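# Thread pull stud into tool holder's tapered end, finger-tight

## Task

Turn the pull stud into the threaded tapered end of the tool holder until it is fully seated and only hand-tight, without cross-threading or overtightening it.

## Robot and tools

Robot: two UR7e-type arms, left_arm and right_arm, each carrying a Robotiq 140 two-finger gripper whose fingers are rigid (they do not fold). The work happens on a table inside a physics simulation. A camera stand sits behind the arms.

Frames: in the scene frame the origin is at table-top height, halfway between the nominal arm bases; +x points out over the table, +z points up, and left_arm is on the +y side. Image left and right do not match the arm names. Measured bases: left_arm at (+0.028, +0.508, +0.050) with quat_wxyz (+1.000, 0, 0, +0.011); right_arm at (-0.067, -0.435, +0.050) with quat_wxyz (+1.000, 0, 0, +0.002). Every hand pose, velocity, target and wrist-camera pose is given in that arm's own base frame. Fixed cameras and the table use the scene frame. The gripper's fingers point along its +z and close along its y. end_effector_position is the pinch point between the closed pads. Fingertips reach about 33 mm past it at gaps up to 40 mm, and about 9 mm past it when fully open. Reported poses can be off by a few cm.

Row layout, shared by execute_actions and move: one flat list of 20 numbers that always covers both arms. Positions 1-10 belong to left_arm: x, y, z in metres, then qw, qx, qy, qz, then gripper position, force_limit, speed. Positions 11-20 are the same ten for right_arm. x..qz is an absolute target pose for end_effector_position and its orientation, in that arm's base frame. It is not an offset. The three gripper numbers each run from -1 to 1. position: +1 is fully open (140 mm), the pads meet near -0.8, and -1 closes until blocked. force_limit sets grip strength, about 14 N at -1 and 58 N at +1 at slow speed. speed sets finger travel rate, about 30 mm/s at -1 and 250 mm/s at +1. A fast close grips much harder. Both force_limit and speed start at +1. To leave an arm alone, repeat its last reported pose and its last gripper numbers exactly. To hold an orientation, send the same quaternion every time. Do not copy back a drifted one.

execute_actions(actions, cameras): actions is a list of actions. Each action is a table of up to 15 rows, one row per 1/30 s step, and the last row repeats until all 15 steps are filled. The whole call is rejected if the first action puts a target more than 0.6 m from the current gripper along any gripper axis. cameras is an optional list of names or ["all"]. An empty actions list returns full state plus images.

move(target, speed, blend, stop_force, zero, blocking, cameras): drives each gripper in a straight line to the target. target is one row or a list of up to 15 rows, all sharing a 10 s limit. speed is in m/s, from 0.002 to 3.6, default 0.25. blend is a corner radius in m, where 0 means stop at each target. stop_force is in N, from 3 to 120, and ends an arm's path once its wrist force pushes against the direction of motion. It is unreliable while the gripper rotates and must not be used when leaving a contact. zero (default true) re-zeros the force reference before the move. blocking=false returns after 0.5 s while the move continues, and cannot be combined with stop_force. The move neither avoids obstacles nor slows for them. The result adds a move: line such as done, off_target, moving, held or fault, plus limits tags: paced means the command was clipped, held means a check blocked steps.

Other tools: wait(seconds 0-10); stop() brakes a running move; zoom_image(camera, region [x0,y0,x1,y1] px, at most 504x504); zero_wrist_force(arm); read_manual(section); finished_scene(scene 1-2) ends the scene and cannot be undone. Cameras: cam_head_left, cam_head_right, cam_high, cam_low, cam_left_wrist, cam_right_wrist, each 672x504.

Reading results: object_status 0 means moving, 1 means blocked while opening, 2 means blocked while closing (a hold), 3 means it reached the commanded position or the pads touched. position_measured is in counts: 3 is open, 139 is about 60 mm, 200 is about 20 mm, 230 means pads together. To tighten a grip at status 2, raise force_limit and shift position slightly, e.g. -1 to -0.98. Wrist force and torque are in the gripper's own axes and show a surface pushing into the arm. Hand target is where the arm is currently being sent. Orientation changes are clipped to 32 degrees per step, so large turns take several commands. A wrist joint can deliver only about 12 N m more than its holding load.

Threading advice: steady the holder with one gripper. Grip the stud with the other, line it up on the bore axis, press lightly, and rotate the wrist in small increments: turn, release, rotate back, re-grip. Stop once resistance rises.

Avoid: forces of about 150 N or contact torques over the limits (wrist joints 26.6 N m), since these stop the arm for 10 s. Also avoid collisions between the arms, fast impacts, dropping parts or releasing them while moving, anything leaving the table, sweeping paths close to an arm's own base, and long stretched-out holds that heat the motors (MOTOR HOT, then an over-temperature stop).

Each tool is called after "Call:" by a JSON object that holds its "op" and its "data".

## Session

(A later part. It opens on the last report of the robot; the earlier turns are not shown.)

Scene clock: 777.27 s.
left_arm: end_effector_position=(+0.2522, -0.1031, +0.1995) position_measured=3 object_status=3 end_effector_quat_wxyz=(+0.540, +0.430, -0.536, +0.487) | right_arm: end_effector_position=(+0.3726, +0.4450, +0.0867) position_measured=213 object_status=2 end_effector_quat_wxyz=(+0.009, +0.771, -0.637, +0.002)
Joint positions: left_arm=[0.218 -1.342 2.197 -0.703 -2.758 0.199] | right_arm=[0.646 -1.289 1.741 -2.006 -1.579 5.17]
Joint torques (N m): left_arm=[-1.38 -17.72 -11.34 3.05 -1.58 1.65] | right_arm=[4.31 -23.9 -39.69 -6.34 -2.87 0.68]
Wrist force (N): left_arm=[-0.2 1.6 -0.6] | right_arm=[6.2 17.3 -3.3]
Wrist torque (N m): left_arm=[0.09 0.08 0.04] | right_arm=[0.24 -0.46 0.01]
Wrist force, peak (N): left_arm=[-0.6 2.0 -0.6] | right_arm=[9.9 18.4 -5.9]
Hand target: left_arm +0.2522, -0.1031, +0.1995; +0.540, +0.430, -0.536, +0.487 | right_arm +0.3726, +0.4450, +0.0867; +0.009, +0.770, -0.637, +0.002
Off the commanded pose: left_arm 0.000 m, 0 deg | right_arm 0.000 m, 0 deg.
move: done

Call:
{"op": "move", "data": {"target": [[0.2522,-0.1031,0.1995,0.540,0.430,-0.536,0.487,1,1,1,0.3726,0.4450,0.0867,0.0090,0.7705,-0.6374,0.002,-0.5,0,-0.5],[0.2522,-0.1031,0.1995,0.540,0.430,-0.536,0.487,1,1,1,0.3726,0.4450,0.0876,0.0068,0.9937,0.1122,-0.0068,-0.5,0,-0.5],[0.2522,-0.1031,0.1995,0.540,0.430,-0.536,0.487,1,1,1,0.3726,0.4450,0.0876,0.0068,0.9937,0.1122,-0.0068,-1,1,-1]], "speed": 1.1}}

Call:
{"op": "wait", "data": {"seconds": 1}}

Call:
{"op": "move", "data": {"target": [0.2522,-0.1031,0.1995,0.540,0.430,-0.536,0.487,1,1,1,0.3726,0.4450,0.0876,0.0090,0.9254,-0.3788,0.0,-1,1,-1], "speed": 0.2, "cameras": ["cam_right_wrist"]}}

Call:
{"op": "zoom_image", "data": {"camera": "cam_right_wrist", "region": [260, 70, 460, 280]}}

Scene clock: 790.37 s.
left_arm: end_effector_position=(+0.2522, -0.1031, +0.1995) position_measured=3 object_status=3 end_effector_quat_wxyz=(+0.540, +0.430, -0.536, +0.487) | right_arm: end_effector_position=(+0.3726, +0.4450, +0.0876) position_measured=213 object_status=0 end_effector_quat_wxyz=(+0.007, +0.994, +0.112, -0.007)
Joint positions: left_arm=[0.218 -1.342 2.197 -0.703 -2.758 0.199] | right_arm=[0.645 -1.289 1.738 -2.001 -1.576 3.561]
Joint torques (N m): left_arm=[-1.01 -17.76 -11.69 3.52 -1.63 1.57] | right_arm=[3.02 -42.56 -18.14 -4.4 -1.44 -1.28]
Wrist force (N): left_arm=[-0.4 1.5 -0.5] | right_arm=[-2.4 3.8 -11.1]
Wrist torque (N m): left_arm=[0.08 0.12 0.05] | right_arm=[0.42 -0.40 0.18]
Wrist force, peak (N): left_arm=[-0.5 2.1 -1.0] | right_arm=[6.1 16.8 -2.8]
Hand target: left_arm +0.2522, -0.1031, +0.1995; +0.540, +0.430, -0.536, +0.487 | right_arm +0.3726, +0.4450, +0.0876; +0.007, +0.994, +0.112, -0.007
Off the commanded pose: left_arm 0.000 m, 0 deg | right_arm 0.000 m, 0 deg.
move: done

Scene clock: 791.37 s.
left_arm: end_effector_position=(+0.2522, -0.1031, +0.1995) position_measured=3 object_status=3 end_effector_quat_wxyz=(+0.540, +0.430, -0.536, +0.487) | right_arm: end_effector_position=(+0.3726, +0.4450, +0.0876) position_measured=213 object_status=2 end_effector_quat_wxyz=(+0.007, +0.994, +0.112, -0.007)
Joint positions: left_arm=[0.218 -1.342 2.197 -0.703 -2.758 0.199] | right_arm=[0.645 -1.289 1.738 -2.001 -1.576 3.561]
Joint torques (N m): left_arm=[-0.49 -17.17 -10.98 3.45 -1.69 1.52] | right_arm=[7.61 -37.34 -16.86 -4.67 -1.46 -1.27]
Wrist force (N): left_arm=[-0.3 1.9 -0.6] | right_arm=[-2.4 3.6 -11.1]
Wrist torque (N m): left_arm=[0.15 0.11 0.05] | right_arm=[0.39 -0.41 0.18]
Wrist force, peak (N): left_arm=[-0.6 2.1 -0.3] | right_arm=[-2.7 3.7 -11.3]
Hand target: left_arm +0.2522, -0.1031, +0.1995; +0.540, +0.430, -0.536, +0.487 | right_arm +0.3726, +0.4450, +0.0876; +0.007, +0.994, +0.112, -0.007
Tool commands: left_gripper/position=+1.0 left_gripper/force_limit=+1.0 left_gripper/speed=+1.0 right_gripper/position=-1.0 right_gripper/force_limit=+1.0 right_gripper/speed=-1.0
Off the commanded pose: left_arm 0.000 m, 0 deg | right_arm 0.000 m, 0 deg.
wait: 1.00 s; at rest by 0.17 s

Scene clock: 794.33 s.
left_arm: end_effector_position=(+0.2522, -0.1031, +0.1995) position_measured=3 object_status=3 end_effector_quat_wxyz=(+0.540, +0.430, -0.536, +0.487) | right_arm: end_effector_position=(+0.3726, +0.4450, +0.0876) position_measured=213 object_status=2 end_effector_quat_wxyz=(+0.009, +0.925, -0.379, +0.000)
Joint positions: left_arm=[0.218 -1.342 2.197 -0.703 -2.758 0.199] | right_arm=[0.647 -1.291 1.741 -2.006 -1.58 4.566]
Joint torques (N m): left_arm=[-0.28 -17.25 -10.93 3.39 -1.67 1.51] | right_arm=[8.71 -31.71 -36.22 -8.03 1.09 0.63]
Wrist force (N): left_arm=[-0.1 1.5 -0.4] | right_arm=[9.0 15.9 -4.9]
Wrist torque (N m): left_arm=[0.06 0.09 0.05] | right_arm=[0.28 -0.62 -0.02]
Wrist force, peak (N): left_arm=[-0.5 2.1 -0.4] | right_arm=[9.2 17.4 -5.5]
Hand target: left_arm +0.2522, -0.1031, +0.1995; +0.540, +0.430, -0.536, +0.487 | right_arm +0.3726, +0.4450, +0.0876; +0.009, +0.925, -0.379, +0.000
Off the commanded pose: left_arm 0.000 m, 0 deg | right_arm 0.000 m, 0 deg.
move: done
Images, in order (width x height): cam_right_wrist 672x504.

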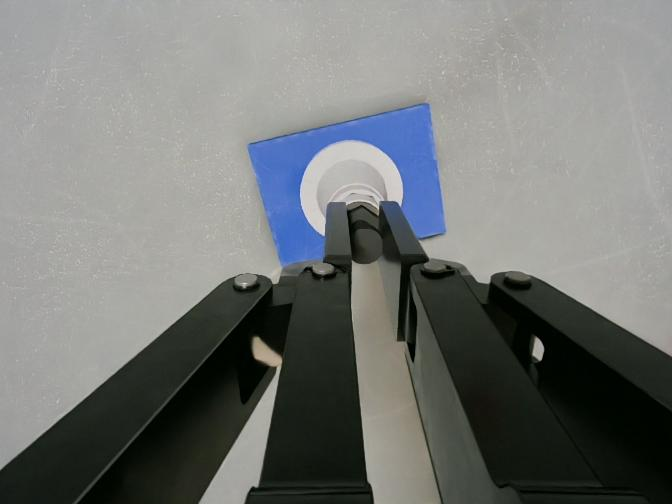

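Scaled by 2.400 from the camera's 672x504 image, which has a finer 960x720 frame.

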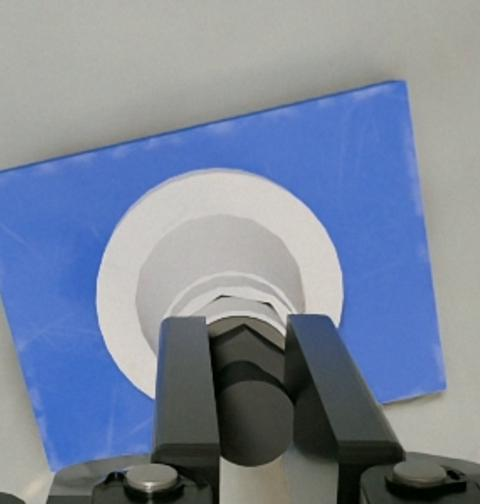

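Call:
{"op": "move", "data": {"target": [[0.2522,-0.1031,0.1995,0.540,0.430,-0.536,0.487,1,1,1,0.3726,0.4450,0.0876,0.0090,0.9254,-0.3788,0.0,-0.98,1,-1],[0.2522,-0.1031,0.1995,0.540,0.430,-0.536,0.487,1,1,1,0.3726,0.4450,0.0872,0.0090,0.7705,-0.6374,0.002,-0.98,1,-1]], "speed": 0.2}}

Call:
{"op": "move", "data": {"target": [[0.2522,-0.1031,0.1995,0.540,0.430,-0.536,0.487,1,1,1,0.3726,0.4450,0.0872,0.0090,0.7705,-0.6374,0.002,-0.4,1,-0.8],[0.2522,-0.1031,0.1995,0.540,0.430,-0.536,0.487,1,1,1,0.3726,0.4450,0.17,0.0090,0.7705,-0.6374,0.002,-0.4,1,-0.8]], "cameras": ["cam_left_wrist","cam_low"]}}

Call:
{"op": "zoom_image", "data": {"camera": "cam_left_wrist", "region": [270, 260, 330, 340]}}

Scene clock: 807.27 s.
left_arm: end_effector_position=(+0.2522, -0.1031, +0.1995) position_measured=3 object_status=3 end_effector_quat_wxyz=(+0.540, +0.430, -0.536, +0.487) | right_arm: end_effector_position=(+0.3726, +0.4450, +0.0872) position_measured=213 object_status=2 end_effector_quat_wxyz=(+0.009, +0.771, -0.637, +0.002)
Joint positions: left_arm=[0.218 -1.342 2.197 -0.703 -2.758 0.199] | right_arm=[0.646 -1.29 1.74 -2.005 -1.579 5.17]
Joint torques (N m): left_arm=[-0.22 -17.07 -11.12 3.56 -1.6 1.54] | right_arm=[3.88 -20.5 -38.52 -6.38 -2.68 0.48]
Wrist force (N): left_arm=[-0.4 1.6 -0.5] | right_arm=[8.1 18.6 -9.5]
Wrist torque (N m): left_arm=[0.11 0.13 0.05] | right_arm=[0.15 -0.65 -0.01]
Wrist force, peak (N): left_arm=[-0.5 2.0 -0.6] | right_arm=[11.3 19.4 -10.0]
Hand target: left_arm +0.2522, -0.1031, +0.1995; +0.540, +0.430, -0.536, +0.487 | right_arm +0.3726, +0.4450, +0.0872; +0.009, +0.770, -0.637, +0.002
Off the commanded pose: left_arm 0.000 m, 0 deg | right_arm 0.000 m, 0 deg.
move: done

Scene clock: 808.80 s.
left_arm: end_effector_position=(+0.2522, -0.1031, +0.1995) position_measured=3 object_status=3 end_effector_quat_wxyz=(+0.540, +0.430, -0.536, +0.487) | right_arm: end_effector_position=(+0.3726, +0.4450, +0.1700) position_measured=179 object_status=3 end_effector_quat_wxyz=(+0.009, +0.770, -0.637, +0.002)
Joint positions: left_arm=[0.218 -1.342 2.197 -0.703 -2.758 0.199] | right_arm=[0.646 -1.356 1.601 -1.799 -1.579 5.17]
Joint torques (N m): left_arm=[0.17 -16.99 -11.04 3.49 -1.57 1.41] | right_arm=[1.46 -21.38 -26.25 -1.61 -1.49 0.11]
Wrist force (N): left_arm=[-0.6 1.6 -0.3] | right_arm=[1.1 0.0 -3.7]
Wrist torque (N m): left_arm=[0.10 0.17 0.04] | right_arm=[0.02 -0.48 0.34]
Wrist force, peak (N): left_arm=[-0.4 1.9 -0.6] | right_arm=[8.0 18.5 -9.7]
Hand target: left_arm +0.2522, -0.1031, +0.1995; +0.540, +0.430, -0.536, +0.487 | right_arm +0.3726, +0.4450, +0.1700; +0.009, +0.770, -0.637, +0.002
Off the commanded pose: left_arm 0.000 m, 0 deg | right_arm 0.000 m, 0 deg.
move: done
Images, in order (width x height): cam_low 672x504, cam_left_wrist 672x504.

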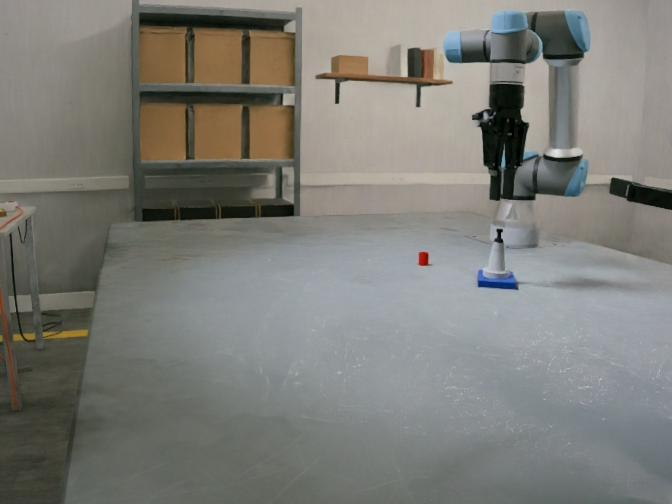

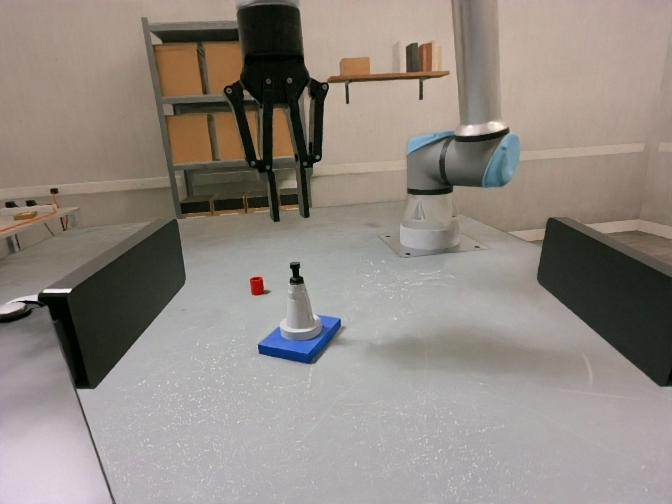

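Scaled by 6.300 from the camera's 672x504 image, which has a finer 960x720 frame.

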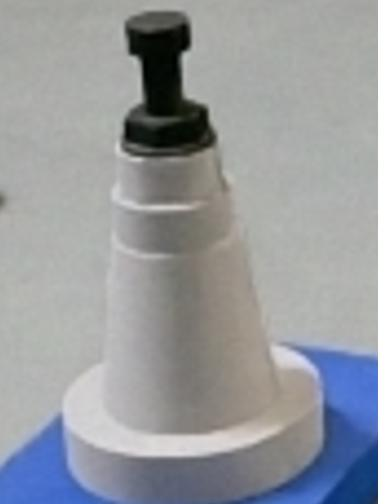

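Call:
{"op": "finished_scene", "data": {"scene": 2}}

The scene is finished: the task was done.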